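# Place the cream reamer top onto the yellow bowl

## Task

Set the cream reamer's top so it sits seated on the yellow bowl, then leave both hands clear so that neither the reamer top nor the bowl is in contact with the robot at the end.

## Robot and tools

Robot: two arms on a table. left_arm carries a left hand and right_arm a right hand, each with sixteen motors (index, middle and ring fingers plus a thumb). The left hand mirrors the right, so on it hand-point +x points toward the thumb. Two fixed cameras, cam_high and cam_low, each 896x504, look at the table from a stand behind the arms.

Frames. Scene frame: origin at table height, midway between the arms' nominal bases, +z up, +x out over the table, left_arm on the +y side. Camera and table numbers use it. Each arm's reported hand pose is in that arm's own base frame. Approximate bases: left_arm at (+0.027, +0.363, +0.008) m, right_arm at (+0.018, -0.293, +0.028) m, both nearly unrotated. Hand-point axes: +z runs along the straightened fingers toward the tips. +y points out of the palm face; the palm surface sits at y = -0.062. +x runs across the palm (away from the thumb on the right hand). Straight fingertips reach about 0.156 m beyond the hand point. A rigid mast behind the wrist can strike objects.

execute_actions(actions, cameras). actions is a list of actions. Each action is a list of 1 to 15 rows, and each row lasts one 1/30 s control step. If an action has fewer than 15 rows, its final row repeats to fill the rest. Every row is a single flat list of exactly 48 numbers, each in [-1, 1], covering both arms even when only one moves. Order: left_arm dx, dy, dz, rx, ry, rz; then 16 left hand motor goals; then left current_limit and speed; then the same 24 numbers for right_arm and the right hand.

The arm numbers are an offset, not a pose. Each arm has a Hand target, and the offset is measured from that target as it stood when the action began. It is expressed in that target's own axes. Each row counts from that same start, not from the row before it. Sending the same offset in another action therefore moves the arm further again. Scale: 1.0 equals 0.6 m of translation, or 180 degrees for the rotation vector (rx, ry, rz). All zeros asks the arm to hold, or to re-seek a target it has not yet reached. Each step, commanded rotation is clipped to within 40 degrees of the measured orientation.

Hands take absolute joint goals, not offsets. Each of the 16 numbers maps linearly between that hinge's two stops. Order: index_mcp, index_abd, index_pip, index_dip, middle_mcp, middle_abd, middle_pip, middle_dip, ring_mcp, ring_abd, ring_pip, ring_dip, thumb_cmc, thumb_axl, thumb_mcp, thumb_ipl. Values that give a straight hinge: _mcp +0.75, _abd 0.00, _pip +0.58, _dip +0.70, thumb_cmc +0.71, thumb_axl +0.68, thumb_mcp +0.23, thumb_ipl +0.17. Moving toward -1 curls fingers toward the palm and swings the thumb round in front of it. A 0 is a real goal, not 'unchanged'. To keep a hand as it is, echo its hand_goal, hand_current_limit and hand_speed. current_limit maps -1..+1 to 0..550 mA and starts at +0.4. speed maps to (speed+1)/2 of 8.5 rad/s and starts at -0.6. Both stay as last written.

cameras: a list of names, ["all"], or []. If omitted, images are returned only when actions is empty. An unknown name invalidates the call. An empty actions list just reports state and images.

Results per arm: end_effector_position (m) and end_effector_quat_wxyz in the arm's base frame, and the Hand target that later offsets start from. Also joint positions, velocities and torques, and some mid-motion position samples. Per hand, in motor order: hand_goal, hand_measured, hand_current_ma, and hand_state (moving, goal, blocked or overload), plus the current limit and speed. Motor temperatures are included, with a MOTOR HOT line from 85 °C. A heavily loaded arm may rest a few centimetres off its target, and the right elbow sags when carrying weight. Command a little higher, or send the remaining gap as a further offset. Waiting will not close the gap.

zoom_image(camera, region): camera is cam_high or cam_low. region is [x0, y0, x1, y1] in that camera's latest image pixels, at most 504 on a side. It only works on a camera shown in the newest images.

read_manual(section): returns licence text only. finished_scene(scene): ends the current scene, given its number. Call it only once the top rests seated on the bowl and both hands are clear. It cannot be undone.

Gripping: a finger presses only while its goal lies beyond the object's surface. Motors held at 495 mA or more for 5 s shut down for 10 s, so use moderate limits. A stopped arm ignores hand commands sent in the meantime.

Avoid: dropping the reamer top or releasing it while moving; letting anything fall off the table; slamming into the table, the bowl or the camera stand; pressing the two hands against each other; pushing toward unreachable poses, which overheats motors (100 °C faults an arm). Move smoothly. Finish with the hands open and lifted away.

Each tool is called after "Call:" as name([rows], argument=value, ...), one row to a line, values as JSON.

## Session

Call:
execute_actions(actions=[])

Scene clock: 0.00 s.
left_arm: end_effector_position=(+0.4083, -0.4053, +0.2011) hand_goal=(+0.754, +0.000, +0.576, +0.696, +0.754, +0.000, +0.576, +0.696, +0.754, +0.000, +0.576, +0.696, +0.714, +0.678, +0.226, +0.168) hand_measured=(+0.754, +0.000, +0.576, +0.696, +0.754, +0.000, +0.576, +0.696, +0.754, +0.000, +0.576, +0.696, +0.714, +0.678, +0.226, +0.168) hand_current_ma=(+0, +0, +0, +0, +0, +0, +0, +0, +0, +0, +0, +0, +0, +0, +0, +0) hand_state=(goal, goal, goal, goal, goal, goal, goal, goal, goal, goal, goal, goal, goal, goal, goal, goal) hand_current_limit=0.40 hand_speed=-0.60 end_effector_quat_wxyz=(+0.116, +0.981, +0.112, -0.105) | right_arm: end_effector_position=(+0.6044, -0.0869, +0.1888) hand_goal=(+0.754, +0.000, +0.576, +0.696, +0.754, +0.000, +0.576, +0.696, +0.754, +0.000, +0.576, +0.696, +0.714, +0.678, +0.226, +0.168) hand_measured=(+0.754, +0.000, +0.576, +0.696, +0.754, +0.000, +0.576, +0.696, +0.754, +0.000, +0.576, +0.696, +0.714, +0.678, +0.226, +0.168) hand_current_ma=(+0, +0, +0, +0, +0, +0, +0, +0, +0, +0, +0, +0, +0, +0, +0, +0) hand_state=(goal, goal, goal, goal, goal, goal, goal, goal, goal, goal, goal, goal, goal, goal, goal, goal) hand_current_limit=0.40 hand_speed=-0.60 end_effector_quat_wxyz=(+0.463, +0.755, -0.004, +0.464)
Joint positions: left_arm=[-0.622 1.638 1.438 -1.372 0.314 0.722] | right_arm=[0.174 1.9 1.081 0.577 0.949 0.99]
Joint velocities: within noise
Joint torques (N m): no reading
Motor temperatures (°C): left_arm=[39 29 30 32 28 31] | right_arm=[39 32 36 33 31 28]
Heat: left arm: hottest waist 39 °C; right arm: hottest waist 39 °C.
Hand target: left_arm +0.4138, -0.4093, +0.2120; +0.124, +0.982, +0.110, -0.096 | right_arm +0.6102, -0.0859, +0.2018; +0.461, +0.748, -0.013, +0.477

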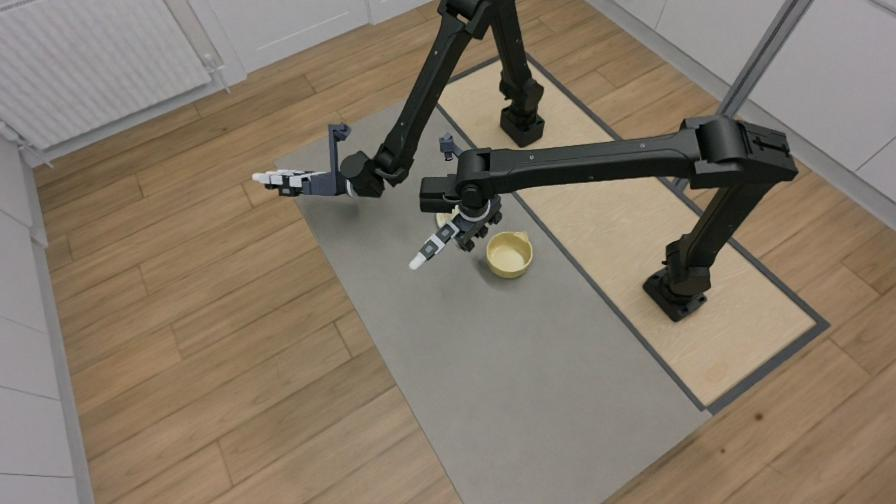

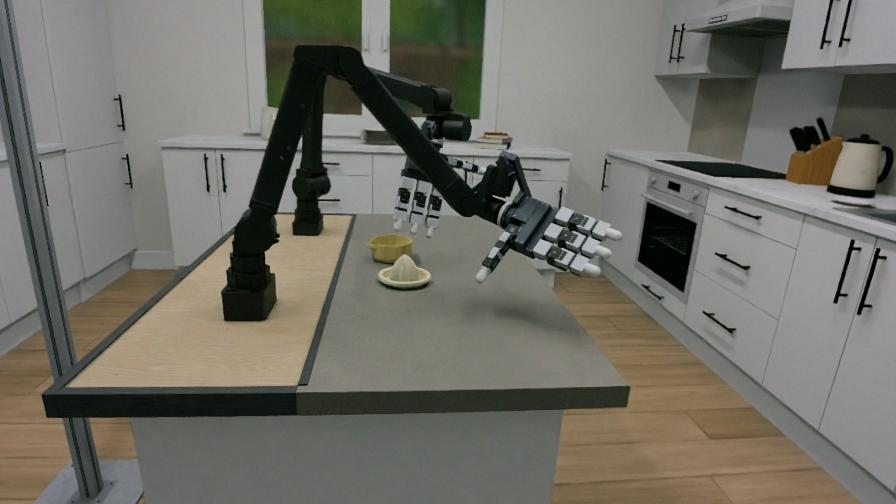

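Call:
zoom_image(camera="cam_low", region=[330, 170, 530, 310])

Call:
zoom_image(camera="cam_high", region=[380, 170, 580, 310])

Scaled by 2.520.

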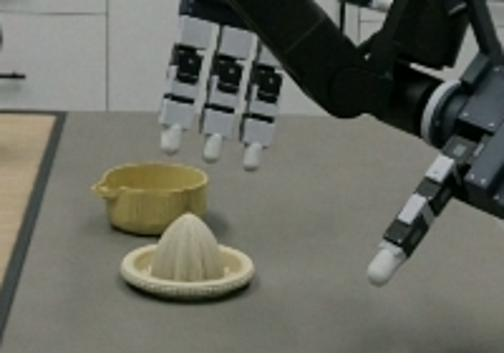

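Scaled by 2.520.

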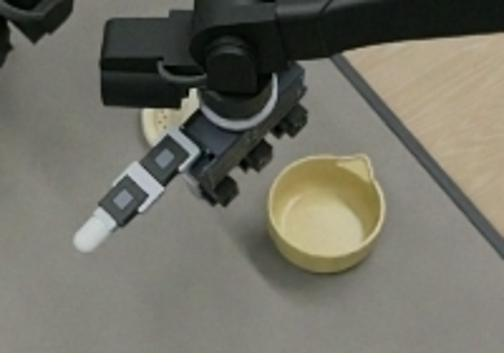

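Call:
execute_actions([
  [[-0.0216,0.0223,-0.0953,0,0,0,0.754,0,0.576,0.696,0.754,0,0.576,0.696,0.754,0,0.576,0.696,0.714,0.678,0.226,0.168,0.4,-0.6,0,0,0,0,0,0,0.754,0,0.576,0.696,0.754,0,0.576,0.696,0.754,0,0.576,0.696,0.714,0.678,0.226,0.168,0.4,-0.6]],
  [[-0.0216,0.0223,-0.0953,0,0,0,0.754,0,0.576,0.696,0.754,0,0.576,0.696,0.754,0,0.576,0.696,0.714,0.678,0.226,0.168,0.4,-0.6,0,0,0,0,0,0,0.754,0,0.576,0.696,0.754,0,0.576,0.696,0.754,0,0.576,0.696,0.714,0.678,0.226,0.168,0.4,-0.6]],
  [[0.0192,-0.0947,-0.0265,0,0,0,0.754,0,0.576,0.696,0.754,0,0.576,0.696,0.754,0,0.576,0.696,0.714,0.678,0.226,0.168,0.4,-0.6,0,0,0,0,0,0,0.754,0,0.576,0.696,0.754,0,0.576,0.696,0.754,0,0.576,0.696,0.714,0.678,0.226,0.168,0.4,-0.6]],
  [[0.0192,-0.0947,-0.0265,0,0,0,0.754,0,0.576,0.696,0.754,0,0.576,0.696,0.754,0,0.576,0.696,0.714,0.678,0.226,0.168,0.4,-0.6,0,0,0,0,0,0,0.754,0,0.576,0.696,0.754,0,0.576,0.696,0.754,0,0.576,0.696,0.714,0.678,0.226,0.168,0.4,-0.6]],
], cameras=[])

Scene clock: 20.27 s.
left_arm: end_effector_position=(+0.4186, -0.2882, +0.3271) hand_goal=(+0.754, +0.000, +0.576, +0.696, +0.754, +0.000, +0.576, +0.696, +0.754, +0.000, +0.576, +0.696, +0.714, +0.678, +0.226, +0.168) hand_measured=(+0.754, +0.000, +0.576, +0.696, +0.754, +0.000, +0.576, +0.696, +0.754, +0.000, +0.576, +0.696, +0.714, +0.678, +0.222, +0.168) hand_current_ma=(-2, +0, +3, +0, -2, +0, +3, +0, -3, +0, +3, +0, +2, -3, -19, -2) hand_state=(goal, goal, goal, goal, goal, goal, goal, goal, goal, goal, goal, goal, goal, goal, goal, goal) hand_current_limit=0.40 hand_speed=-0.60 end_effector_quat_wxyz=(+0.129, +0.980, +0.119, -0.088) | right_arm: end_effector_position=(+0.6044, -0.0869, +0.1888) hand_goal=(+0.754, +0.000, +0.576, +0.696, +0.754, +0.000, +0.576, +0.696, +0.754, +0.000, +0.576, +0.696, +0.714, +0.678, +0.226, +0.168) hand_measured=(+0.758, +0.000, +0.576, +0.696, +0.758, +0.000, +0.576, +0.696, +0.758, +0.000, +0.576, +0.696, +0.718, +0.678, +0.226, +0.168) hand_current_ma=(+2, +0, +0, +0, +2, +0, +0, +0, +2, +0, +0, +0, +2, +0, +0, +0) hand_state=(goal, goal, goal, goal, goal, goal, goal, goal, goal, goal, goal, goal, goal, goal, goal, goal) hand_current_limit=0.40 hand_speed=-0.60 end_effector_quat_wxyz=(+0.463, +0.755, -0.004, +0.464)
Joint positions: left_arm=[-0.392 1.478 1.575 -1.695 0.313 0.941] | right_arm=[0.174 1.9 1.081 0.577 0.949 0.99]
Joint torques (N m): left_arm=[-0.5 -11.05 7.17 0.43 0.36 0.15] | right_arm=[0.44 -15.68 9.48 1.59 0.29 -0.03]
Motor temperatures (°C): left_arm=[38 30 32 32 28 31] | right_arm=[39 35 41 34 31 28]
Heat: left arm: hottest waist 38 °C; right arm: hottest elbow 41 °C.
Hand target: left_arm +0.4140, -0.2892, +0.3322; +0.124, +0.982, +0.110, -0.096 | right_arm +0.6102, -0.0859, +0.2018; +0.461, +0.748, -0.013, +0.477
Off the commanded pose: left_arm 0.007 m, 2 deg | right_arm 0.014 m, 2 deg.
joint sent to its limit (left arm) — joint 4 (wrist pitch), lower limit. The joint targets still meet the commanded pose.
Step readings (end_effector_position of left_arm | right_arm):
0: (+0.4083, -0.4053, +0.2011) | (+0.6044, -0.0869, +0.1888)
1: (+0.4082, -0.4052, +0.2011) | (+0.6044, -0.0869, +0.1888)
2: (+0.4075, -0.4047, +0.2021) | (+0.6044, -0.0869, +0.1888)
4: (+0.4044, -0.4025, +0.2067) | (+0.6044, -0.0869, +0.1888)
8: (+0.4055, -0.4033, +0.2301) | (+0.6044, -0.0869, +0.1888)
15: (+0.4076, -0.4048, +0.2554) | (+0.6044, -0.0869, +0.1888)
16: (+0.4076, -0.4048, +0.2561) | (+0.6044, -0.0869, +0.1888)
17: (+0.4064, -0.4039, +0.2581) | (+0.6044, -0.0869, +0.1888)
19: (+0.4041, -0.4023, +0.2656) | (+0.6044, -0.0869, +0.1888)
23: (+0.4071, -0.4044, +0.2982) | (+0.6044, -0.0869, +0.1888)
30: (+0.4082, -0.4052, +0.3190) | (+0.6044, -0.0869, +0.1888)
31: (+0.4077, -0.4049, +0.3188) | (+0.6044, -0.0869, +0.1888)
32: (+0.4083, -0.4031, +0.3186) | (+0.6044, -0.0869, +0.1888)
34: (+0.4081, -0.3979, +0.3182) | (+0.6044, -0.0869, +0.1888)
38: (+0.4134, -0.3701, +0.3184) | (+0.6044, -0.0869, +0.1888)
45: (+0.4216, -0.3481, +0.3289) | (+0.6044, -0.0869, +0.1888)
46: (+0.4210, -0.3481, +0.3288) | (+0.6044, -0.0869, +0.1888)
47: (+0.4192, -0.3468, +0.3280) | (+0.6044, -0.0869, +0.1888)
49: (+0.4138, -0.3398, +0.3238) | (+0.6044, -0.0869, +0.1888)
53: (+0.4147, -0.3095, +0.3193) | (+0.6044, -0.0869, +0.1888)
60: (+0.4208, -0.2878, +0.3280) | (+0.6044, -0.0869, +0.1888)
No camera images: "cameras" was empty.

Call:
execute_actions([
  [[0.0395,-0.0952,-0.0102,0,0,0,0.754,0,0.576,0.696,0.754,0,0.576,0.696,0.754,0,0.576,0.696,0.714,0.678,0.226,0.168,0.4,-0.6,-0.0122,0.0532,-0.0508,0,0,0,0.754,0,0.576,0.696,0.754,0,0.576,0.696,0.754,0,0.576,0.696,0.714,0.678,0.226,0.168,0.4,-0.6]],
  [[0.0395,-0.0952,-0.0102,0,0,0,0.754,0,0.576,0.696,0.754,0,0.576,0.696,0.754,0,0.576,0.696,0.714,0.678,0.226,0.168,0.4,-0.6,-0.0122,0.0532,-0.0508,0,0,0,0.754,0,0.576,0.696,0.754,0,0.576,0.696,0.754,0,0.576,0.696,0.714,0.678,0.226,0.168,0.4,-0.6]],
  [[0.0395,-0.0952,-0.0102,0,0,0,0.754,0,0.576,0.696,0.754,0,0.576,0.696,0.754,0,0.576,0.696,0.714,0.678,0.226,0.168,0.4,-0.6,-0.0122,0.0532,-0.0508,0,0,0,0.754,0,0.576,0.696,0.754,0,0.576,0.696,0.754,0,0.576,0.696,0.714,0.678,0.226,0.168,0.4,-0.6]],
  [[0.0395,-0.0952,-0.0102,0,0,0,0.754,0,0.576,0.696,0.754,0,0.576,0.696,0.754,0,0.576,0.696,0.714,0.678,0.226,0.168,0.4,-0.6,-0.0122,0.0532,-0.0508,0,0,0,0.754,0,0.576,0.696,0.754,0,0.576,0.696,0.754,0,0.576,0.696,0.714,0.678,0.226,0.168,0.4,-0.6]],
  [[0.0395,-0.0952,-0.0102,0,0,0,0.754,0,0.576,0.696,0.754,0,0.576,0.696,0.754,0,0.576,0.696,0.714,0.678,0.226,0.168,0.4,-0.6,0,0,0,0.0801,-0.0829,-0.0022,0.754,0,0.576,0.696,0.754,0,0.576,0.696,0.754,0,0.576,0.696,0.714,0.678,0.226,0.168,0.4,-0.6]],
  [[0,0,0,0,0,0,0.754,0,0.576,0.696,0.754,0,0.576,0.696,0.754,0,0.576,0.696,0.714,0.678,0.226,0.168,0.4,-0.6,0,0,0,0.0801,-0.0829,-0.0022,0.754,0,0.576,0.696,0.754,0,0.576,0.696,0.754,0,0.576,0.696,0.714,0.678,0.226,0.168,0.4,-0.6]],
  [[0,0,0,0,0,0,0.754,0,0.576,0.696,0.754,0,0.576,0.696,0.754,0,0.576,0.696,0.714,0.678,0.226,0.168,0.4,-0.6,0,0,0,0.0801,-0.0829,-0.0022,0.754,0,0.576,0.696,0.754,0,0.576,0.696,0.754,0,0.576,0.696,0.714,0.678,0.226,0.168,0.4,-0.6]],
  [[0,0,0,0,0,0,0.754,0,0.576,0.696,0.754,0,0.576,0.696,0.754,0,0.576,0.696,0.714,0.678,0.226,0.168,0.4,-0.6,0,0,0,0.0801,-0.0829,-0.0022,0.754,0,0.576,0.696,0.754,0,0.576,0.696,0.754,0,0.576,0.696,0.714,0.678,0.226,0.168,0.4,-0.6]],
], cameras=["all"])

Scene clock: 26.13 s.
left_arm: end_effector_position=(+0.4549, +0.0129, +0.2579) hand_goal=(+0.754, +0.000, +0.576, +0.696, +0.754, +0.000, +0.576, +0.696, +0.754, +0.000, +0.576, +0.696, +0.714, +0.678, +0.226, +0.168) hand_measured=(+0.754, +0.000, +0.576, +0.696, +0.754, +0.000, +0.576, +0.696, +0.754, +0.000, +0.576, +0.696, +0.716, +0.678, +0.222, +0.168) hand_current_ma=(+2, +0, +3, +0, +1, +0, +3, +0, +1, +0, +3, +0, +7, -3, -19, -2) hand_state=(goal, goal, goal, goal, goal, goal, goal, goal, goal, goal, goal, goal, goal, goal, goal, goal) hand_current_limit=0.40 hand_speed=-0.60 end_effector_quat_wxyz=(+0.128, +0.981, +0.125, -0.077) | right_arm: end_effector_position=(+0.4374, -0.0868, +0.2672) hand_goal=(+0.754, +0.000, +0.576, +0.696, +0.754, +0.000, +0.576, +0.696, +0.754, +0.000, +0.576, +0.696, +0.714, +0.678, +0.226, +0.168) hand_measured=(+0.754, +0.000, +0.576, +0.696, +0.754, +0.000, +0.576, +0.696, +0.754, +0.000, +0.576, +0.696, +0.716, +0.678, +0.224, +0.168) hand_current_ma=(+0, +0, +0, +0, +0, +0, +0, +0, +0, +0, +0, +0, +1, +0, -2, +0) hand_state=(goal, goal, goal, goal, goal, goal, goal, goal, goal, goal, goal, goal, goal, goal, goal, goal) hand_current_limit=0.40 hand_speed=-0.60 end_effector_quat_wxyz=(+0.002, +1.000, -0.006, -0.013)
Joint positions: left_arm=[0.303 1.56 1.483 -1.695 0.224 1.642] | right_arm=[-0.002 1.559 1.569 -1.606 0.005 1.581]
Joint torques (N m): left_arm=[-0.79 -10.81 9.73 0.02 0.27 0.14] | right_arm=[0.21 -10.7 12.97 -0.83 0.01 -0.1]
Heat: left arm: hottest waist 38 °C; right arm: hottest elbow 42 °C.
Hand target: left_arm +0.4642, +0.0117, +0.2725; +0.124, +0.982, +0.110, -0.096 | right_arm +0.4500, -0.0860, +0.2814; +0.000, +1.000, +0.000, +0.001
Off the commanded pose: left_arm 0.017 m, 3 deg | right_arm 0.019 m, 2 deg.
joint sent to its limit (left arm) — joint 4 (wrist pitch), lower limit. The joint targets are off in orientation, not in position.
Step readings (end_effector_position of left_arm | right_arm):
0: (+0.4186, -0.2882, +0.3271) | (+0.6044, -0.0869, +0.1888)
1: (+0.4183, -0.2882, +0.3268) | (+0.6044, -0.0869, +0.1888)
2: (+0.4181, -0.2864, +0.3260) | (+0.6037, -0.0870, +0.1886)
4: (+0.4164, -0.2788, +0.3221) | (+0.5964, -0.0884, +0.1887)
8: (+0.4241, -0.2474, +0.3133) | (+0.5769, -0.0914, +0.1957)
15: (+0.4318, -0.2261, +0.3117) | (+0.5717, -0.0909, +0.2130)
16: (+0.4311, -0.2262, +0.3118) | (+0.5713, -0.0908, +0.2134)
17: (+0.4301, -0.2256, +0.3116) | (+0.5695, -0.0907, +0.2131)
19: (+0.4285, -0.2185, +0.3096) | (+0.5588, -0.0910, +0.2127)
23: (+0.4353, -0.1863, +0.3036) | (+0.5371, -0.0916, +0.2193)
30: (+0.4400, -0.1647, +0.3023) | (+0.5316, -0.0901, +0.2366)
31: (+0.4396, -0.1649, +0.3024) | (+0.5313, -0.0900, +0.2364)
32: (+0.4389, -0.1645, +0.3023) | (+0.5296, -0.0900, +0.2359)
34: (+0.4387, -0.1575, +0.3013) | (+0.5194, -0.0902, +0.2351)
38: (+0.4435, -0.1250, +0.2978) | (+0.4976, -0.0913, +0.2419)
45: (+0.4455, -0.1038, +0.2979) | (+0.4912, -0.0898, +0.2577)
46: (+0.4451, -0.1041, +0.2980) | (+0.4909, -0.0897, +0.2574)
47: (+0.4446, -0.1036, +0.2977) | (+0.4896, -0.0895, +0.2568)
49: (+0.4447, -0.0966, +0.2960) | (+0.4799, -0.0898, +0.2560)
53: (+0.4494, -0.0646, +0.2875) | (+0.4580, -0.0908, +0.2638)
60: (+0.4519, -0.0438, +0.2778) | (+0.4506, -0.0897, +0.2789)
61: (+0.4516, -0.0442, +0.2779) | (+0.4507, -0.0894, +0.2776)
62: (+0.4510, -0.0438, +0.2775) | (+0.4511, -0.0893, +0.2745)
64: (+0.4501, -0.0373, +0.2752) | (+0.4492, -0.0893, +0.2651)
68: (+0.4527, -0.0071, +0.2651) | (+0.4385, -0.0909, +0.2538)
75: (+0.4540, +0.0137, +0.2548) | (+0.4404, -0.0887, +0.2612)
76: (+0.4540, +0.0135, +0.2551) | (+0.4415, -0.0879, +0.2616)
77: (+0.4543, +0.0131, +0.2559) | (+0.4437, -0.0861, +0.2597)
79: (+0.4549, +0.0130, +0.2571) | (+0.4449, -0.0823, +0.2534)
83: (+0.4551, +0.0130, +0.2579) | (+0.4396, -0.0794, +0.2531)
90: (+0.4549, +0.0129, +0.2579) | (+0.4392, -0.0861, +0.2737)
91: (+0.4549, +0.0129, +0.2579) | (+0.4399, -0.0857, +0.2735)
92: (+0.4549, +0.0129, +0.2579) | (+0.4402, -0.0835, +0.2697)
94: (+0.4549, +0.0129, +0.2579) | (+0.4384, -0.0784, +0.2614)
98: (+0.4549, +0.0129, +0.2579) | (+0.4377, -0.0795, +0.2628)
105: (+0.4549, +0.0129, +0.2579) | (+0.4394, -0.0871, +0.2672)
106: (+0.4549, +0.0129, +0.2579) | (+0.4390, -0.0858, +0.2661)
107: (+0.4549, +0.0129, +0.2579) | (+0.4372, -0.0820, +0.2630)
109: (+0.4549, +0.0129, +0.2579) | (+0.4339, -0.0734, +0.2603)
113: (+0.4549, +0.0129, +0.2579) | (+0.4387, -0.0767, +0.2674)
120: (+0.4549, +0.0129, +0.2579) | (+0.4375, -0.0875, +0.2668)

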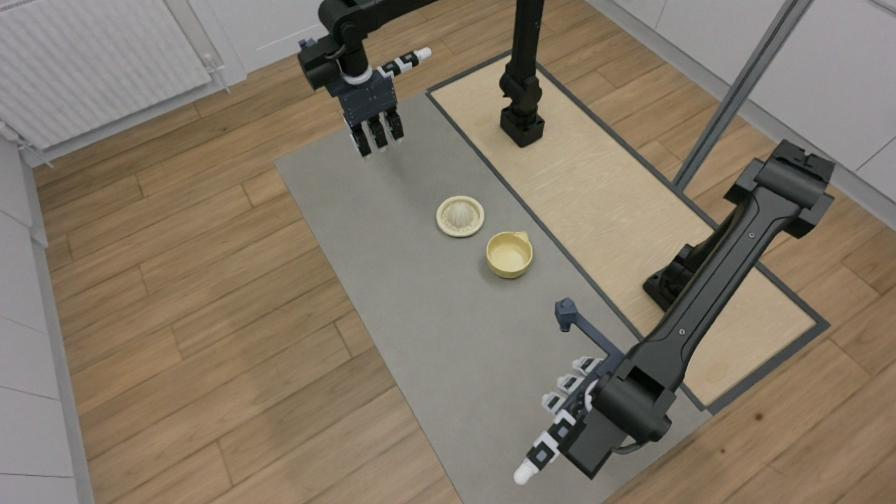

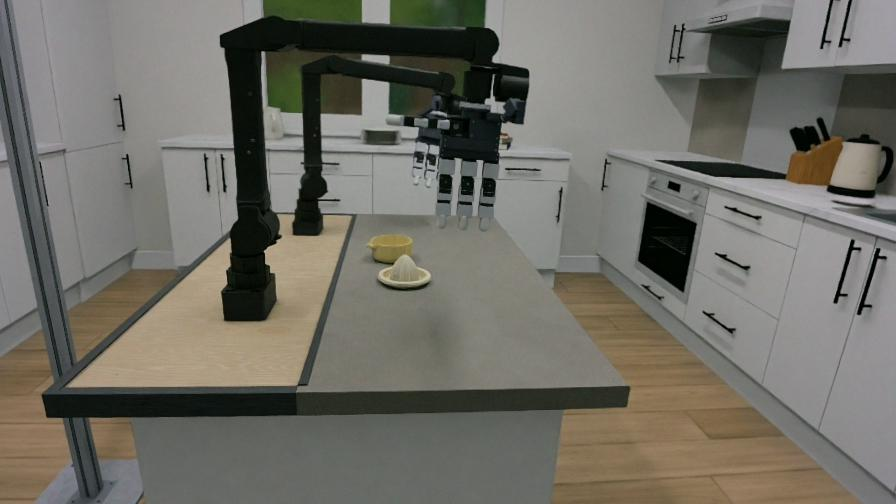

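Call:
zoom_image(camera="cam_high", region=[420, 185, 550, 285])

Call:
zoom_image(camera="cam_low", region=[350, 220, 450, 300])

Scaled by 3.877.

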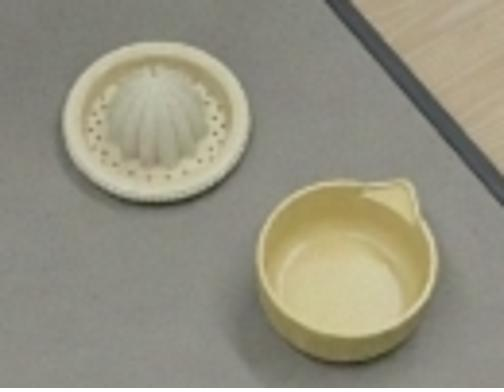

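Scaled by 5.040.

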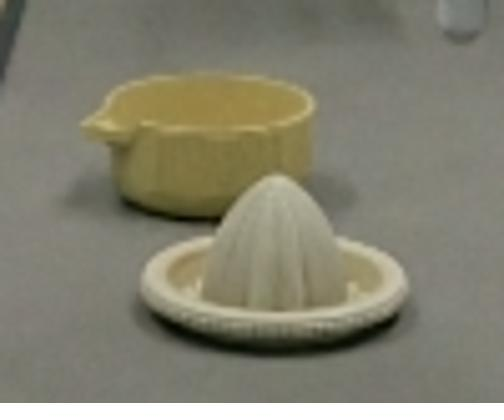

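Call:
execute_actions([
  [[0,0,0,0,0,0,0.754,0,0.576,0.696,0.754,0,0.576,0.696,0.754,0,0.576,0.696,0.714,0.678,0.226,0.168,0.4,-0.6,0,0,0,0.1204,0,0,0.644,0,-0.08,0.116,0.644,0,-0.08,0.116,0.98,0,0.576,0.696,-0.671,0.678,0.056,0.1135,0.4,-0.6]],
  [[0,0,0,0,0,0,0.754,0,0.576,0.696,0.754,0,0.576,0.696,0.754,0,0.576,0.696,0.714,0.678,0.226,0.168,0.4,-0.6,0,0,0,0.1204,0,0,0.644,0,-0.08,0.116,0.644,0,-0.08,0.116,0.98,0,0.576,0.696,-0.671,0.678,0.056,0.1135,0.4,-0.6]],
  [[0,0,0,0,0,0,0.754,0,0.576,0.696,0.754,0,0.576,0.696,0.754,0,0.576,0.696,0.714,0.678,0.226,0.168,0.4,-0.6,0,0,0,0.1203,0,0,0.644,0,-0.08,0.116,0.644,0,-0.08,0.116,0.98,0,0.576,0.696,-0.671,0.678,0.056,0.1135,0.4,-0.6]],
  [[0,0,0,0,0,0,0.754,0,0.576,0.696,0.754,0,0.576,0.696,0.754,0,0.576,0.696,0.714,0.678,0.226,0.168,0.4,-0.6,-0.04,0.0037,0.0867,0,0,0,0.644,0,-0.08,0.116,0.644,0,-0.08,0.116,0.98,0,0.576,0.696,-0.671,0.678,0.056,0.1135,0.4,-0.6]],
  [[0,0,0,0,0,0,0.754,0,0.576,0.696,0.754,0,0.576,0.696,0.754,0,0.576,0.696,0.714,0.678,0.226,0.168,0.4,-0.6,-0.04,0.0037,0.0867,0,0,0,0.644,0,-0.08,0.116,0.644,0,-0.08,0.116,0.98,0,0.576,0.696,-0.671,0.678,0.056,0.1135,0.4,-0.6]],
  [[0,0,0,0,0,0,0.754,0,0.576,0.696,0.754,0,0.576,0.696,0.754,0,0.576,0.696,0.714,0.678,0.226,0.168,0.4,-0.6,-0.04,0.0037,0.0867,0,0,0,0.644,0,-0.08,0.116,0.644,0,-0.08,0.116,0.98,0,0.576,0.696,-0.671,0.678,0.056,0.1135,0.4,-0.6]],
], cameras=["all"])

Scene clock: 33.93 s.
left_arm: end_effector_position=(+0.4549, +0.0129, +0.2579) hand_goal=(+0.754, +0.000, +0.576, +0.696, +0.754, +0.000, +0.576, +0.696, +0.754, +0.000, +0.576, +0.696, +0.714, +0.678, +0.226, +0.168) hand_measured=(+0.754, +0.000, +0.576, +0.696, +0.754, +0.000, +0.576, +0.696, +0.754, +0.000, +0.576, +0.696, +0.716, +0.678, +0.222, +0.168) hand_current_ma=(+2, +0, +3, +0, +1, +0, +3, +0, +1, +0, +3, +0, +7, -3, -19, -2) hand_state=(goal, goal, goal, goal, goal, goal, goal, goal, goal, goal, goal, goal, goal, goal, goal, goal) hand_current_limit=0.40 hand_speed=-0.60 end_effector_quat_wxyz=(+0.128, +0.981, +0.125, -0.077) | right_arm: end_effector_position=(+0.3784, +0.0532, +0.2012) hand_goal=(+0.644, +0.000, -0.080, +0.116, +0.644, +0.000, -0.080, +0.116, +0.980, +0.000, +0.576, +0.696, -0.670, +0.678, +0.056, +0.114) hand_measured=(+0.638, +0.000, -0.078, +0.118, +0.638, +0.000, -0.078, +0.120, +0.966, +0.000, +0.574, +0.696, -0.668, +0.678, +0.054, +0.116) hand_current_ma=(-4, +0, +1, +1, -3, +0, +1, +1, -13, +0, +0, +0, +0, +0, -1, +0) hand_state=(goal, goal, goal, goal, goal, goal, goal, goal, goal, goal, goal, goal, goal, goal, goal, goal) hand_current_limit=0.40 hand_speed=-0.60 end_effector_quat_wxyz=(-0.536, +0.844, -0.007, -0.007)
Joint positions: left_arm=[0.303 1.56 1.483 -1.695 0.224 1.642] | right_arm=[-0.165 1.501 1.258 -1.672 -1.101 1.21]
Joint torques (N m): left_arm=[-0.73 -10.81 9.73 0.02 0.27 0.14] | right_arm=[-0.09 -11.34 8.64 -1.09 -1.06 -0.11]
Heat: left arm: hottest waist 38 °C; right arm: hottest elbow 44 °C.
Hand target: left_arm +0.4642, +0.0117, +0.2725; +0.124, +0.982, +0.110, -0.096 | right_arm +0.3783, +0.0525, +0.2091; -0.537, +0.844, +0.000, +0.001
Off the commanded pose: left_arm 0.017 m, 3 deg | right_arm 0.008 m, 1 deg.
joint sent to its limit (left arm) — joint 4 (wrist pitch), lower limit. The joint targets are off in orientation, not in position.
joint sent to its limit (right arm) — joint 4 (wrist pitch), lower limit. The joint targets still meet the commanded pose.
Step readings (end_effector_position of left_arm | right_arm):
0: (+0.4549, +0.0129, +0.2579) | (+0.4374, -0.0868, +0.2672)
1: (+0.4549, +0.0129, +0.2579) | (+0.4375, -0.0851, +0.2665)
2: (+0.4549, +0.0129, +0.2579) | (+0.4371, -0.0781, +0.2633)
4: (+0.4549, +0.0129, +0.2579) | (+0.4371, -0.0637, +0.2597)
8: (+0.4549, +0.0129, +0.2579) | (+0.4390, -0.0717, +0.2666)
15: (+0.4549, +0.0129, +0.2579) | (+0.4380, -0.0904, +0.2680)
16: (+0.4549, +0.0129, +0.2579) | (+0.4386, -0.0878, +0.2677)
17: (+0.4549, +0.0129, +0.2579) | (+0.4401, -0.0800, +0.2669)
19: (+0.4549, +0.0129, +0.2579) | (+0.4446, -0.0644, +0.2673)
23: (+0.4549, +0.0129, +0.2579) | (+0.4481, -0.0723, +0.2702)
30: (+0.4549, +0.0129, +0.2579) | (+0.4475, -0.0915, +0.2713)
31: (+0.4549, +0.0129, +0.2579) | (+0.4484, -0.0894, +0.2718)
32: (+0.4549, +0.0129, +0.2579) | (+0.4509, -0.0822, +0.2736)
34: (+0.4549, +0.0129, +0.2579) | (+0.4562, -0.0684, +0.2789)
38: (+0.4549, +0.0129, +0.2579) | (+0.4556, -0.0758, +0.2793)
45: (+0.4549, +0.0129, +0.2579) | (+0.4507, -0.0916, +0.2762)
46: (+0.4549, +0.0129, +0.2579) | (+0.4508, -0.0906, +0.2760)
47: (+0.4549, +0.0129, +0.2579) | (+0.4498, -0.0879, +0.2747)
49: (+0.4549, +0.0129, +0.2579) | (+0.4434, -0.0783, +0.2668)
53: (+0.4549, +0.0129, +0.2579) | (+0.4310, -0.0537, +0.2487)
60: (+0.4549, +0.0129, +0.2579) | (+0.4289, -0.0390, +0.2443)
61: (+0.4549, +0.0129, +0.2579) | (+0.4286, -0.0388, +0.2445)
62: (+0.4549, +0.0129, +0.2579) | (+0.4276, -0.0366, +0.2441)
64: (+0.4549, +0.0129, +0.2579) | (+0.4202, -0.0294, +0.2393)
68: (+0.4549, +0.0129, +0.2579) | (+0.4063, -0.0073, +0.2266)
75: (+0.4549, +0.0129, +0.2579) | (+0.4039, +0.0072, +0.2230)
76: (+0.4549, +0.0129, +0.2579) | (+0.4038, +0.0074, +0.2228)
77: (+0.4549, +0.0129, +0.2579) | (+0.4030, +0.0099, +0.2222)
79: (+0.4549, +0.0129, +0.2579) | (+0.3965, +0.0172, +0.2176)
83: (+0.4549, +0.0129, +0.2579) | (+0.3817, +0.0393, +0.2042)
90: (+0.4549, +0.0129, +0.2579) | (+0.3782, +0.0532, +0.2012)

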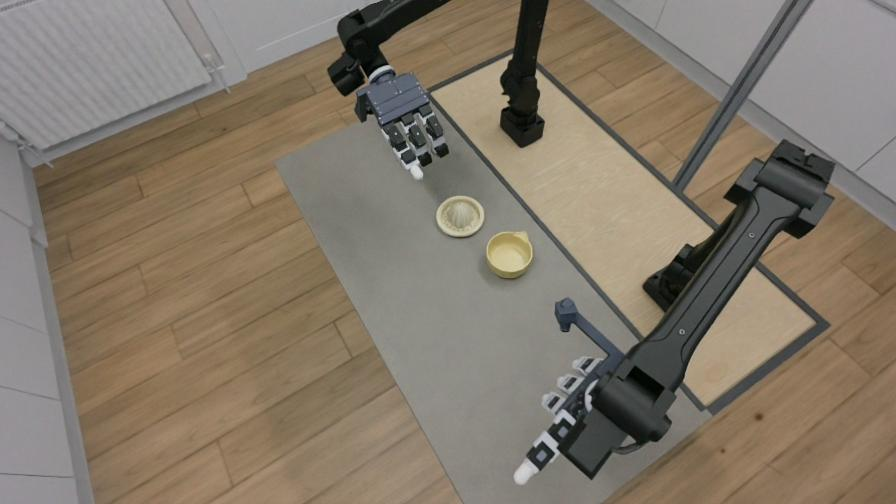

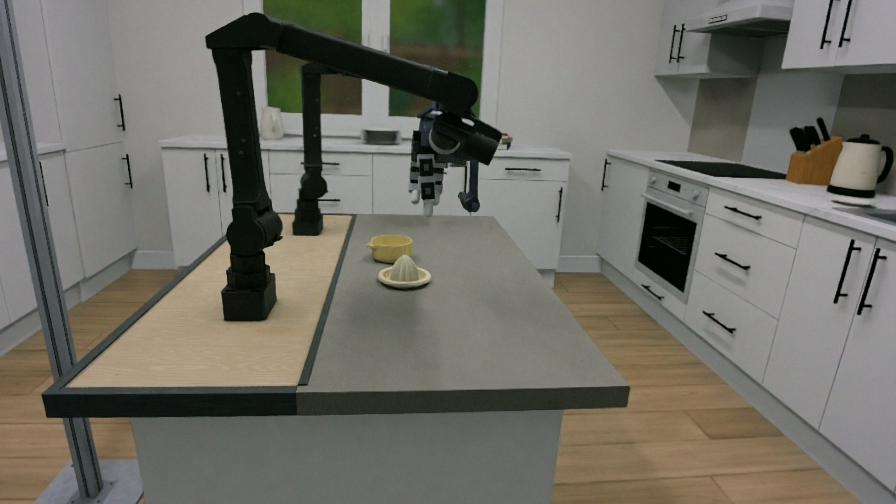

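Call:
execute_actions([
  [[0,0,0,0,0,0,0.754,0,0.576,0.696,0.754,0,0.576,0.696,0.754,0,0.576,0.696,0.714,0.678,0.226,0.168,0.4,-0.6,-0.04,0.0037,0.0867,0,0,0,0.644,0,-0.08,0.116,0.644,0,-0.08,0.116,0.98,0,0.576,0.696,-0.671,0.678,0.056,0.1135,0.4,-0.6]],
  [[0,0,0,0,0,0,0.754,0,0.576,0.696,0.754,0,0.576,0.696,0.754,0,0.576,0.696,0.714,0.678,0.226,0.168,0.4,-0.6,-0.04,0.0037,0.0867,0,0,0,0.644,0,-0.08,0.116,0.644,0,-0.08,0.116,0.98,0,0.576,0.696,-0.671,0.678,0.056,0.1135,0.4,-0.6]],
], cameras=["all"])

Call:
zoom_image(camera="cam_low", region=[330, 150, 500, 300])

Call:
zoom_image(camera="cam_high", region=[380, 120, 560, 280])

Scene clock: 36.73 s.
left_arm: end_effector_position=(+0.4549, +0.0129, +0.2579) hand_goal=(+0.754, +0.000, +0.576, +0.696, +0.754, +0.000, +0.576, +0.696, +0.754, +0.000, +0.576, +0.696, +0.714, +0.678, +0.226, +0.168) hand_measured=(+0.754, +0.000, +0.576, +0.696, +0.754, +0.000, +0.576, +0.696, +0.754, +0.000, +0.576, +0.696, +0.716, +0.678, +0.222, +0.168) hand_current_ma=(+2, +0, +3, +0, +1, +0, +3, +0, +1, +0, +3, +0, +7, -3, -19, -2) hand_state=(goal, goal, goal, goal, goal, goal, goal, goal, goal, goal, goal, goal, goal, goal, goal, goal) hand_current_limit=0.40 hand_speed=-0.60 end_effector_quat_wxyz=(+0.128, +0.981, +0.125, -0.077) | right_arm: end_effector_position=(+0.3282, +0.1446, +0.1555) hand_goal=(+0.644, +0.000, -0.080, +0.116, +0.644, +0.000, -0.080, +0.116, +0.980, +0.000, +0.576, +0.696, -0.670, +0.678, +0.056, +0.114) hand_measured=(+0.638, +0.000, -0.078, +0.118, +0.638, +0.000, -0.078, +0.120, +0.966, +0.000, +0.574, +0.696, -0.668, +0.678, +0.054, +0.116) hand_current_ma=(-4, +0, +1, +1, -3, +0, +1, +1, -13, +0, +0, +0, +0, +0, -1, +0) hand_state=(goal, goal, goal, goal, goal, goal, goal, goal, goal, goal, goal, goal, goal, goal, goal, goal) hand_current_limit=0.40 hand_speed=-0.60 end_effector_quat_wxyz=(-0.539, +0.842, -0.002, -0.012)
Joint positions: left_arm=[0.303 1.56 1.483 -1.695 0.224 1.642] | right_arm=[0.066 1.315 0.952 -1.108 -1.136 1.706]
Joint torques (N m): left_arm=[-0.85 -10.7 9.74 0.05 0.27 0.14] | right_arm=[0.62 -9.82 8.65 0.58 -0.97 0.18]
Heat: left arm: hottest waist 38 °C; right arm: hottest elbow 44 °C.
Hand target: left_arm +0.4642, +0.0117, +0.2725; +0.124, +0.982, +0.110, -0.096 | right_arm +0.3306, +0.1449, +0.1609; -0.537, +0.844, +0.000, +0.001
Off the commanded pose: left_arm 0.017 m, 3 deg | right_arm 0.006 m, 2 deg.
joint sent to its limit (left arm) — joint 4 (wrist pitch), lower limit. The joint targets are off in orientation, not in position.
Step readings (end_effector_position of left_arm | right_arm):
0: (+0.4549, +0.0129, +0.2579) | (+0.3785, +0.0532, +0.2011)
1: (+0.4549, +0.0129, +0.2579) | (+0.3783, +0.0536, +0.2009)
2: (+0.4549, +0.0129, +0.2579) | (+0.3782, +0.0555, +0.1999)
4: (+0.4549, +0.0129, +0.2579) | (+0.3733, +0.0631, +0.1925)
8: (+0.4549, +0.0129, +0.2579) | (+0.3557, +0.0856, +0.1781)
15: (+0.4549, +0.0129, +0.2579) | (+0.3542, +0.0992, +0.1778)
16: (+0.4549, +0.0129, +0.2579) | (+0.3546, +0.0993, +0.1781)
17: (+0.4549, +0.0129, +0.2579) | (+0.3548, +0.1011, +0.1772)
19: (+0.4549, +0.0129, +0.2579) | (+0.3514, +0.1084, +0.1709)
23: (+0.4549, +0.0129, +0.2579) | (+0.3329, +0.1313, +0.1560)
30: (+0.4549, +0.0129, +0.2579) | (+0.3296, +0.1447, +0.1528)

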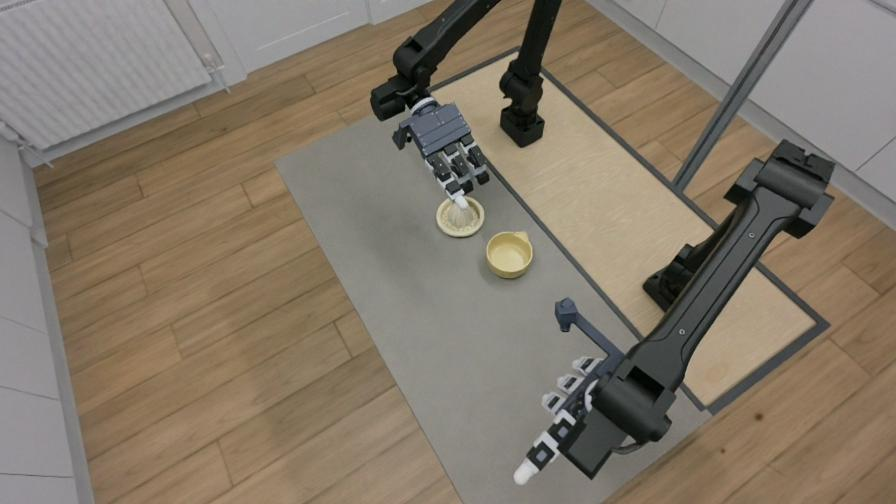

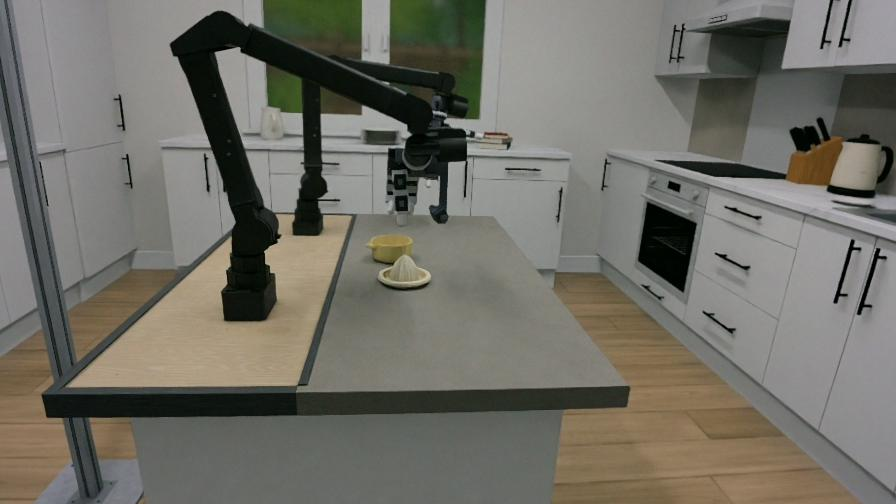

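Scaled by 2.965.

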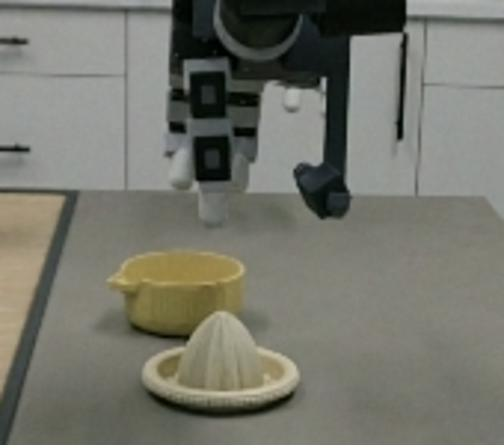

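Scaled by 2.800.

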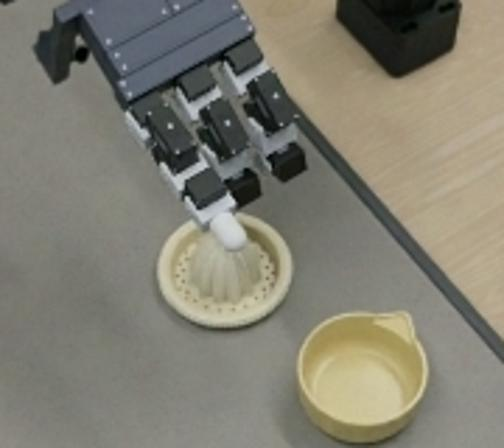

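Call:
zoom_image(camera="cam_low", region=[370, 180, 450, 300])

Call:
zoom_image(camera="cam_high", region=[420, 150, 500, 250])

Call:
zoom_image(camera="cam_high", region=[480, 60, 580, 160])

Call:
zoom_image(camera="cam_low", region=[200, 200, 350, 340])

Scaled by 4.200.

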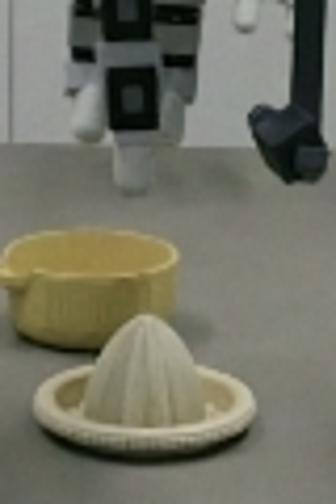

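Scaled by 5.040.

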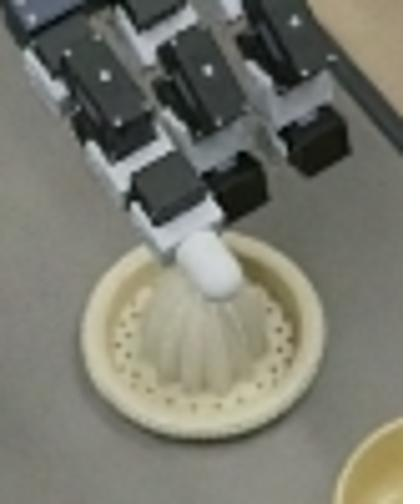

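Scaled by 5.040.

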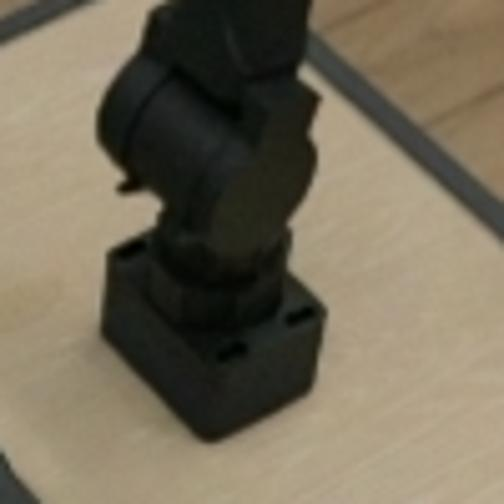

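Scaled by 3.360.

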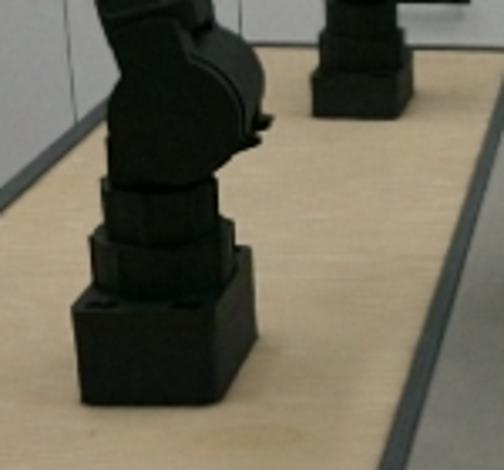

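Call:
execute_actions([
  [[0,0,0,0,0,0,0.754,0,0.576,0.696,0.754,0,0.576,0.696,0.754,0,0.576,0.696,0.714,0.678,0.226,0.168,0.4,-0.6,0.0109,0.0375,0.0488,0,0,0,0.644,0,-0.08,0.116,0.644,0,-0.08,0.116,0.98,0,0.576,0.696,-0.671,0.678,0.056,0.1135,0.4,-0.6]],
  [[0,0,0,0,0,0,0.754,0,0.576,0.696,0.754,0,0.576,0.696,0.754,0,0.576,0.696,0.714,0.678,0.226,0.168,0.4,-0.6,0.0109,0.0375,0.0488,0,0,0,0.644,0,-0.08,0.116,0.644,0,-0.08,0.116,0.98,0,0.576,0.696,-0.671,0.678,0.056,0.1135,0.4,-0.6]],
], cameras=["all"])

Call:
zoom_image(camera="cam_low", region=[350, 180, 470, 300])

Call:
zoom_image(camera="cam_high", region=[410, 140, 530, 260])

Scene clock: 46.97 s.
left_arm: end_effector_position=(+0.4549, +0.0129, +0.2579) hand_goal=(+0.754, +0.000, +0.576, +0.696, +0.754, +0.000, +0.576, +0.696, +0.754, +0.000, +0.576, +0.696, +0.714, +0.678, +0.226, +0.168) hand_measured=(+0.754, +0.000, +0.576, +0.696, +0.754, +0.000, +0.576, +0.696, +0.754, +0.000, +0.576, +0.696, +0.716, +0.678, +0.222, +0.168) hand_current_ma=(+2, +0, +3, +0, +1, +0, +3, +0, +1, +0, +3, +0, +7, -3, -19, -2) hand_state=(goal, goal, goal, goal, goal, goal, goal, goal, goal, goal, goal, goal, goal, goal, goal, goal) hand_current_limit=0.40 hand_speed=-0.60 end_effector_quat_wxyz=(+0.128, +0.981, +0.125, -0.077) | right_arm: end_effector_position=(+0.3401, +0.1765, +0.0949) hand_goal=(+0.644, +0.000, -0.080, +0.116, +0.644, +0.000, -0.080, +0.116, +0.980, +0.000, +0.576, +0.696, -0.670, +0.678, +0.056, +0.114) hand_measured=(+0.638, +0.000, -0.078, +0.118, +0.638, +0.000, -0.078, +0.120, +0.966, +0.000, +0.574, +0.696, -0.668, +0.678, +0.054, +0.116) hand_current_ma=(-4, +0, +1, +1, -3, +0, +1, +1, -13, +0, +0, +0, +0, +0, -1, +0) hand_state=(goal, goal, goal, goal, goal, goal, goal, goal, goal, goal, goal, goal, goal, goal, goal, goal) hand_current_limit=0.40 hand_speed=-0.60 end_effector_quat_wxyz=(-0.537, +0.844, -0.002, -0.003)
Joint positions: left_arm=[0.303 1.56 1.483 -1.695 0.224 1.642] | right_arm=[0.152 1.388 0.839 -0.715 -1.11 1.918]
Joint torques (N m): left_arm=[-0.85 -10.75 9.74 0.05 0.28 0.14] | right_arm=[0.21 -8.35 8.39 0.99 -0.88 0.15]
Heat: left arm: hottest waist 38 °C; right arm: hottest elbow 44 °C.
Hand target: left_arm +0.4642, +0.0117, +0.2725; +0.124, +0.982, +0.110, -0.096 | right_arm +0.3438, +0.1790, +0.0954; -0.537, +0.844, +0.000, +0.001
Off the commanded pose: left_arm 0.017 m, 3 deg | right_arm 0.004 m, 1 deg.
joint sent to its limit (left arm) — joint 4 (wrist pitch), lower limit. The joint targets are off in orientation, not in position.
Step readings (end_effector_position of left_arm | right_arm):
0: (+0.4549, +0.0129, +0.2579) | (+0.3282, +0.1446, +0.1556)
1: (+0.4549, +0.0129, +0.2579) | (+0.3283, +0.1446, +0.1553)
2: (+0.4549, +0.0129, +0.2579) | (+0.3297, +0.1453, +0.1539)
4: (+0.4549, +0.0129, +0.2579) | (+0.3338, +0.1476, +0.1483)
8: (+0.4549, +0.0129, +0.2579) | (+0.3333, +0.1550, +0.1365)
15: (+0.4549, +0.0129, +0.2579) | (+0.3340, +0.1596, +0.1299)
16: (+0.4549, +0.0129, +0.2579) | (+0.3346, +0.1598, +0.1299)
17: (+0.4549, +0.0129, +0.2579) | (+0.3361, +0.1607, +0.1288)
19: (+0.4549, +0.0129, +0.2579) | (+0.3405, +0.1638, +0.1234)
23: (+0.4549, +0.0129, +0.2579) | (+0.3408, +0.1713, +0.1059)
30: (+0.4549, +0.0129, +0.2579) | (+0.3391, +0.1760, +0.0944)

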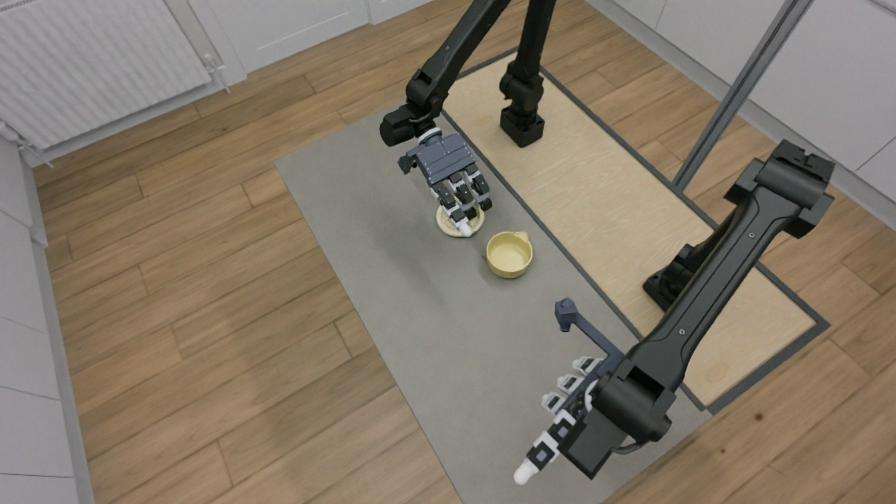

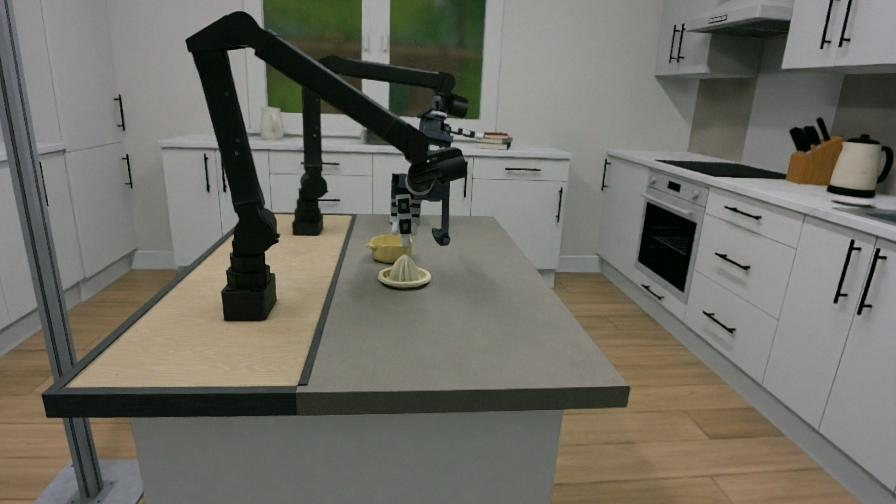

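Scaled by 4.200.

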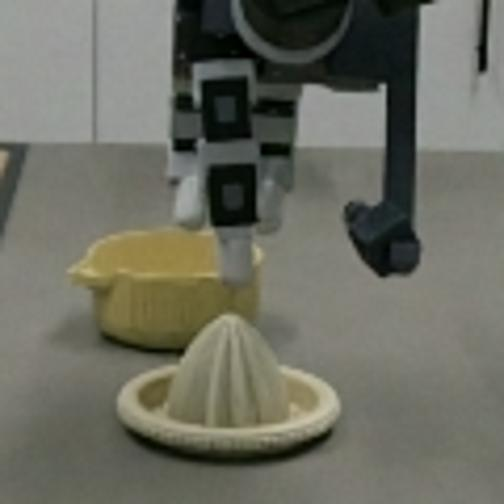

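Scaled by 4.200.

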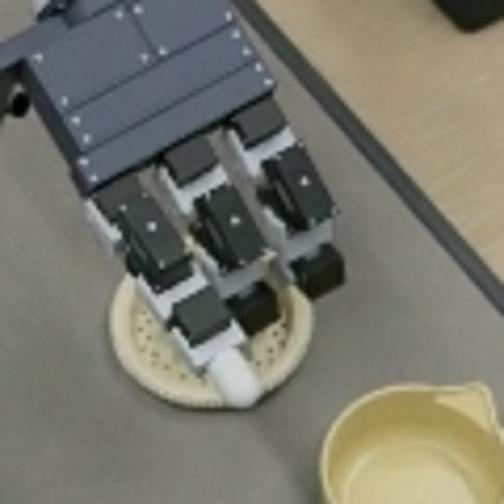

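Call:
execute_actions([
  [[0,0,0,0,0,0,0.754,0,0.576,0.696,0.754,0,0.576,0.696,0.754,0,0.576,0.696,0.714,0.678,0.226,0.168,0.4,-0.6,0.0008,0.0573,0.029,0,0,0,0.644,0,-0.08,0.116,0.644,0,-0.08,0.116,0.98,0,0.576,0.696,-0.671,0.678,0.056,0.1135,0.4,-0.6]],
  [[0,0,0,0,0,0,0.754,0,0.576,0.696,0.754,0,0.576,0.696,0.754,0,0.576,0.696,0.714,0.678,0.226,0.168,0.4,-0.6,0.0008,0.0573,0.029,0,0,0,0.644,0,-0.08,0.116,0.644,0,-0.08,0.116,0.98,0,0.576,0.696,-0.671,0.678,0.056,0.1135,0.4,-0.6]],
  [[0,0,0,0,0,0,0.754,0,0.576,0.696,0.754,0,0.576,0.696,0.754,0,0.576,0.696,0.714,0.678,0.226,0.168,0.4,-0.6,0,0,0,0,0,0,0.616,0,-0.095,0.072,0.616,0,-0.095,0.072,0.98,0,0.576,0.696,-0.671,0.678,-0.022,0.081,0.4,-0.6]],
], cameras=["all"])

Call:
zoom_image(camera="cam_low", region=[350, 180, 470, 300])

Call:
zoom_image(camera="cam_high", region=[410, 140, 530, 260])

Scene clock: 51.23 s.
left_arm: end_effector_position=(+0.4549, +0.0129, +0.2579) hand_goal=(+0.754, +0.000, +0.576, +0.696, +0.754, +0.000, +0.576, +0.696, +0.754, +0.000, +0.576, +0.696, +0.714, +0.678, +0.226, +0.168) hand_measured=(+0.754, +0.000, +0.576, +0.696, +0.754, +0.000, +0.576, +0.696, +0.754, +0.000, +0.576, +0.696, +0.716, +0.678, +0.222, +0.168) hand_current_ma=(+2, +0, +3, +0, +1, +0, +3, +0, +1, +0, +3, +0, +7, -3, -19, -2) hand_state=(goal, goal, goal, goal, goal, goal, goal, goal, goal, goal, goal, goal, goal, goal, goal, goal) hand_current_limit=0.40 hand_speed=-0.60 end_effector_quat_wxyz=(+0.128, +0.981, +0.125, -0.077) | right_arm: end_effector_position=(+0.3413, +0.1775, +0.0180) hand_goal=(+0.616, +0.000, -0.094, +0.072, +0.616, +0.000, -0.094, +0.072, +0.980, +0.000, +0.576, +0.696, -0.670, +0.678, -0.022, +0.082) hand_measured=(+0.612, +0.000, -0.092, +0.074, +0.612, +0.000, -0.092, +0.076, +0.966, +0.000, +0.574, +0.696, -0.668, +0.678, -0.020, +0.084) hand_current_ma=(-3, +0, +1, +1, -2, +0, +1, +2, -13, +0, +0, +0, +0, +0, +1, +1) hand_state=(goal, goal, goal, goal, goal, goal, goal, goal, goal, goal, goal, goal, goal, goal, goal, goal) hand_current_limit=0.40 hand_speed=-0.60 end_effector_quat_wxyz=(-0.536, +0.844, -0.004, -0.002)
Joint positions: left_arm=[0.303 1.56 1.483 -1.695 0.224 1.642] | right_arm=[0.155 1.539 0.745 -0.457 -1.106 1.933]
Joint torques (N m): left_arm=[-0.73 -10.75 9.72 0.03 0.28 0.14] | right_arm=[0.79 -9 7.08 0.85 -0.89 0.11]
Heat: left arm: hottest waist 38 °C; right arm: hottest elbow 44 °C.
Hand target: left_arm +0.4642, +0.0117, +0.2725; +0.124, +0.982, +0.110, -0.096 | right_arm +0.3450, +0.1814, +0.0183; -0.537, +0.844, +0.000, +0.001
Off the commanded pose: left_arm 0.017 m, 3 deg | right_arm 0.005 m, 1 deg.
joint sent to its limit (left arm) — joint 4 (wrist pitch), lower limit. The joint targets are off in orientation, not in position.
Step readings (end_effector_position of left_arm | right_arm):
0: (+0.4549, +0.0129, +0.2579) | (+0.3401, +0.1765, +0.0949)
1: (+0.4549, +0.0129, +0.2579) | (+0.3403, +0.1765, +0.0948)
2: (+0.4549, +0.0129, +0.2579) | (+0.3413, +0.1767, +0.0938)
4: (+0.4549, +0.0129, +0.2579) | (+0.3435, +0.1770, +0.0882)
8: (+0.4549, +0.0129, +0.2579) | (+0.3408, +0.1765, +0.0692)
15: (+0.4549, +0.0129, +0.2579) | (+0.3392, +0.1760, +0.0558)
16: (+0.4549, +0.0129, +0.2579) | (+0.3401, +0.1762, +0.0559)
17: (+0.4549, +0.0129, +0.2579) | (+0.3415, +0.1764, +0.0549)
19: (+0.4549, +0.0129, +0.2579) | (+0.3451, +0.1770, +0.0498)
23: (+0.4549, +0.0129, +0.2579) | (+0.3433, +0.1770, +0.0310)
30: (+0.4549, +0.0129, +0.2579) | (+0.3399, +0.1770, +0.0177)
31: (+0.4549, +0.0129, +0.2579) | (+0.3406, +0.1773, +0.0178)
32: (+0.4549, +0.0129, +0.2579) | (+0.3409, +0.1773, +0.0178)
34: (+0.4549, +0.0129, +0.2579) | (+0.3411, +0.1774, +0.0179)
38: (+0.4549, +0.0129, +0.2579) | (+0.3413, +0.1774, +0.0179)
45: (+0.4549, +0.0129, +0.2579) | (+0.3414, +0.1775, +0.0179)

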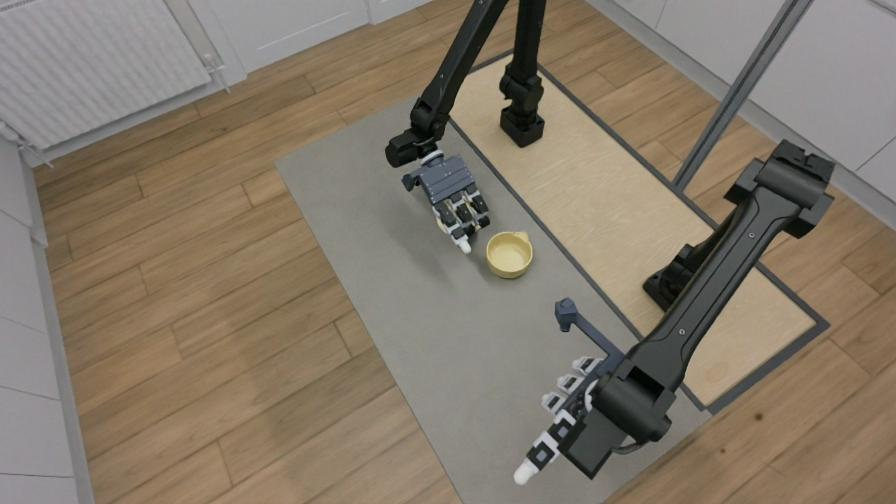

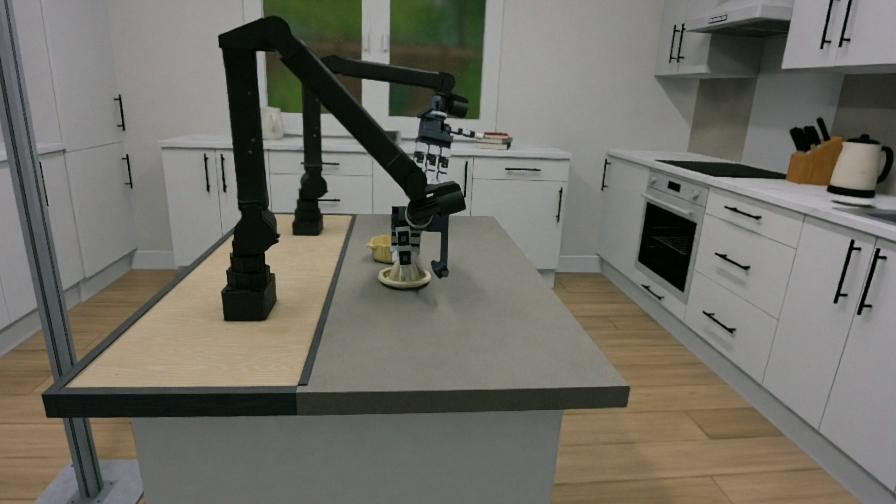

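Scaled by 4.200.

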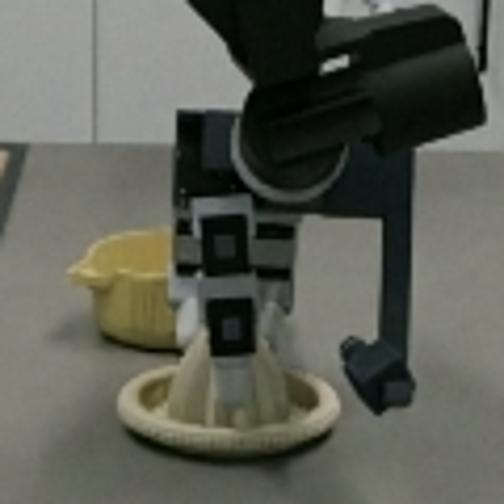

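Scaled by 4.200.

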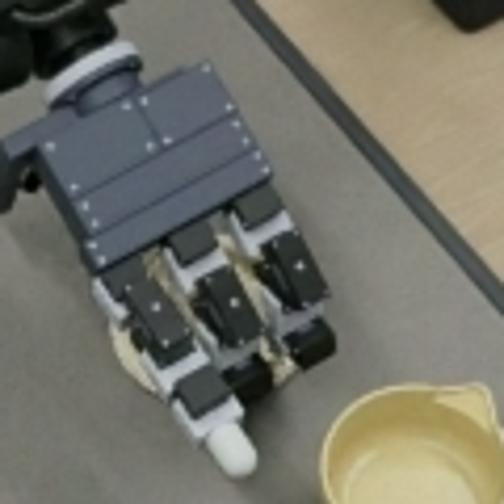

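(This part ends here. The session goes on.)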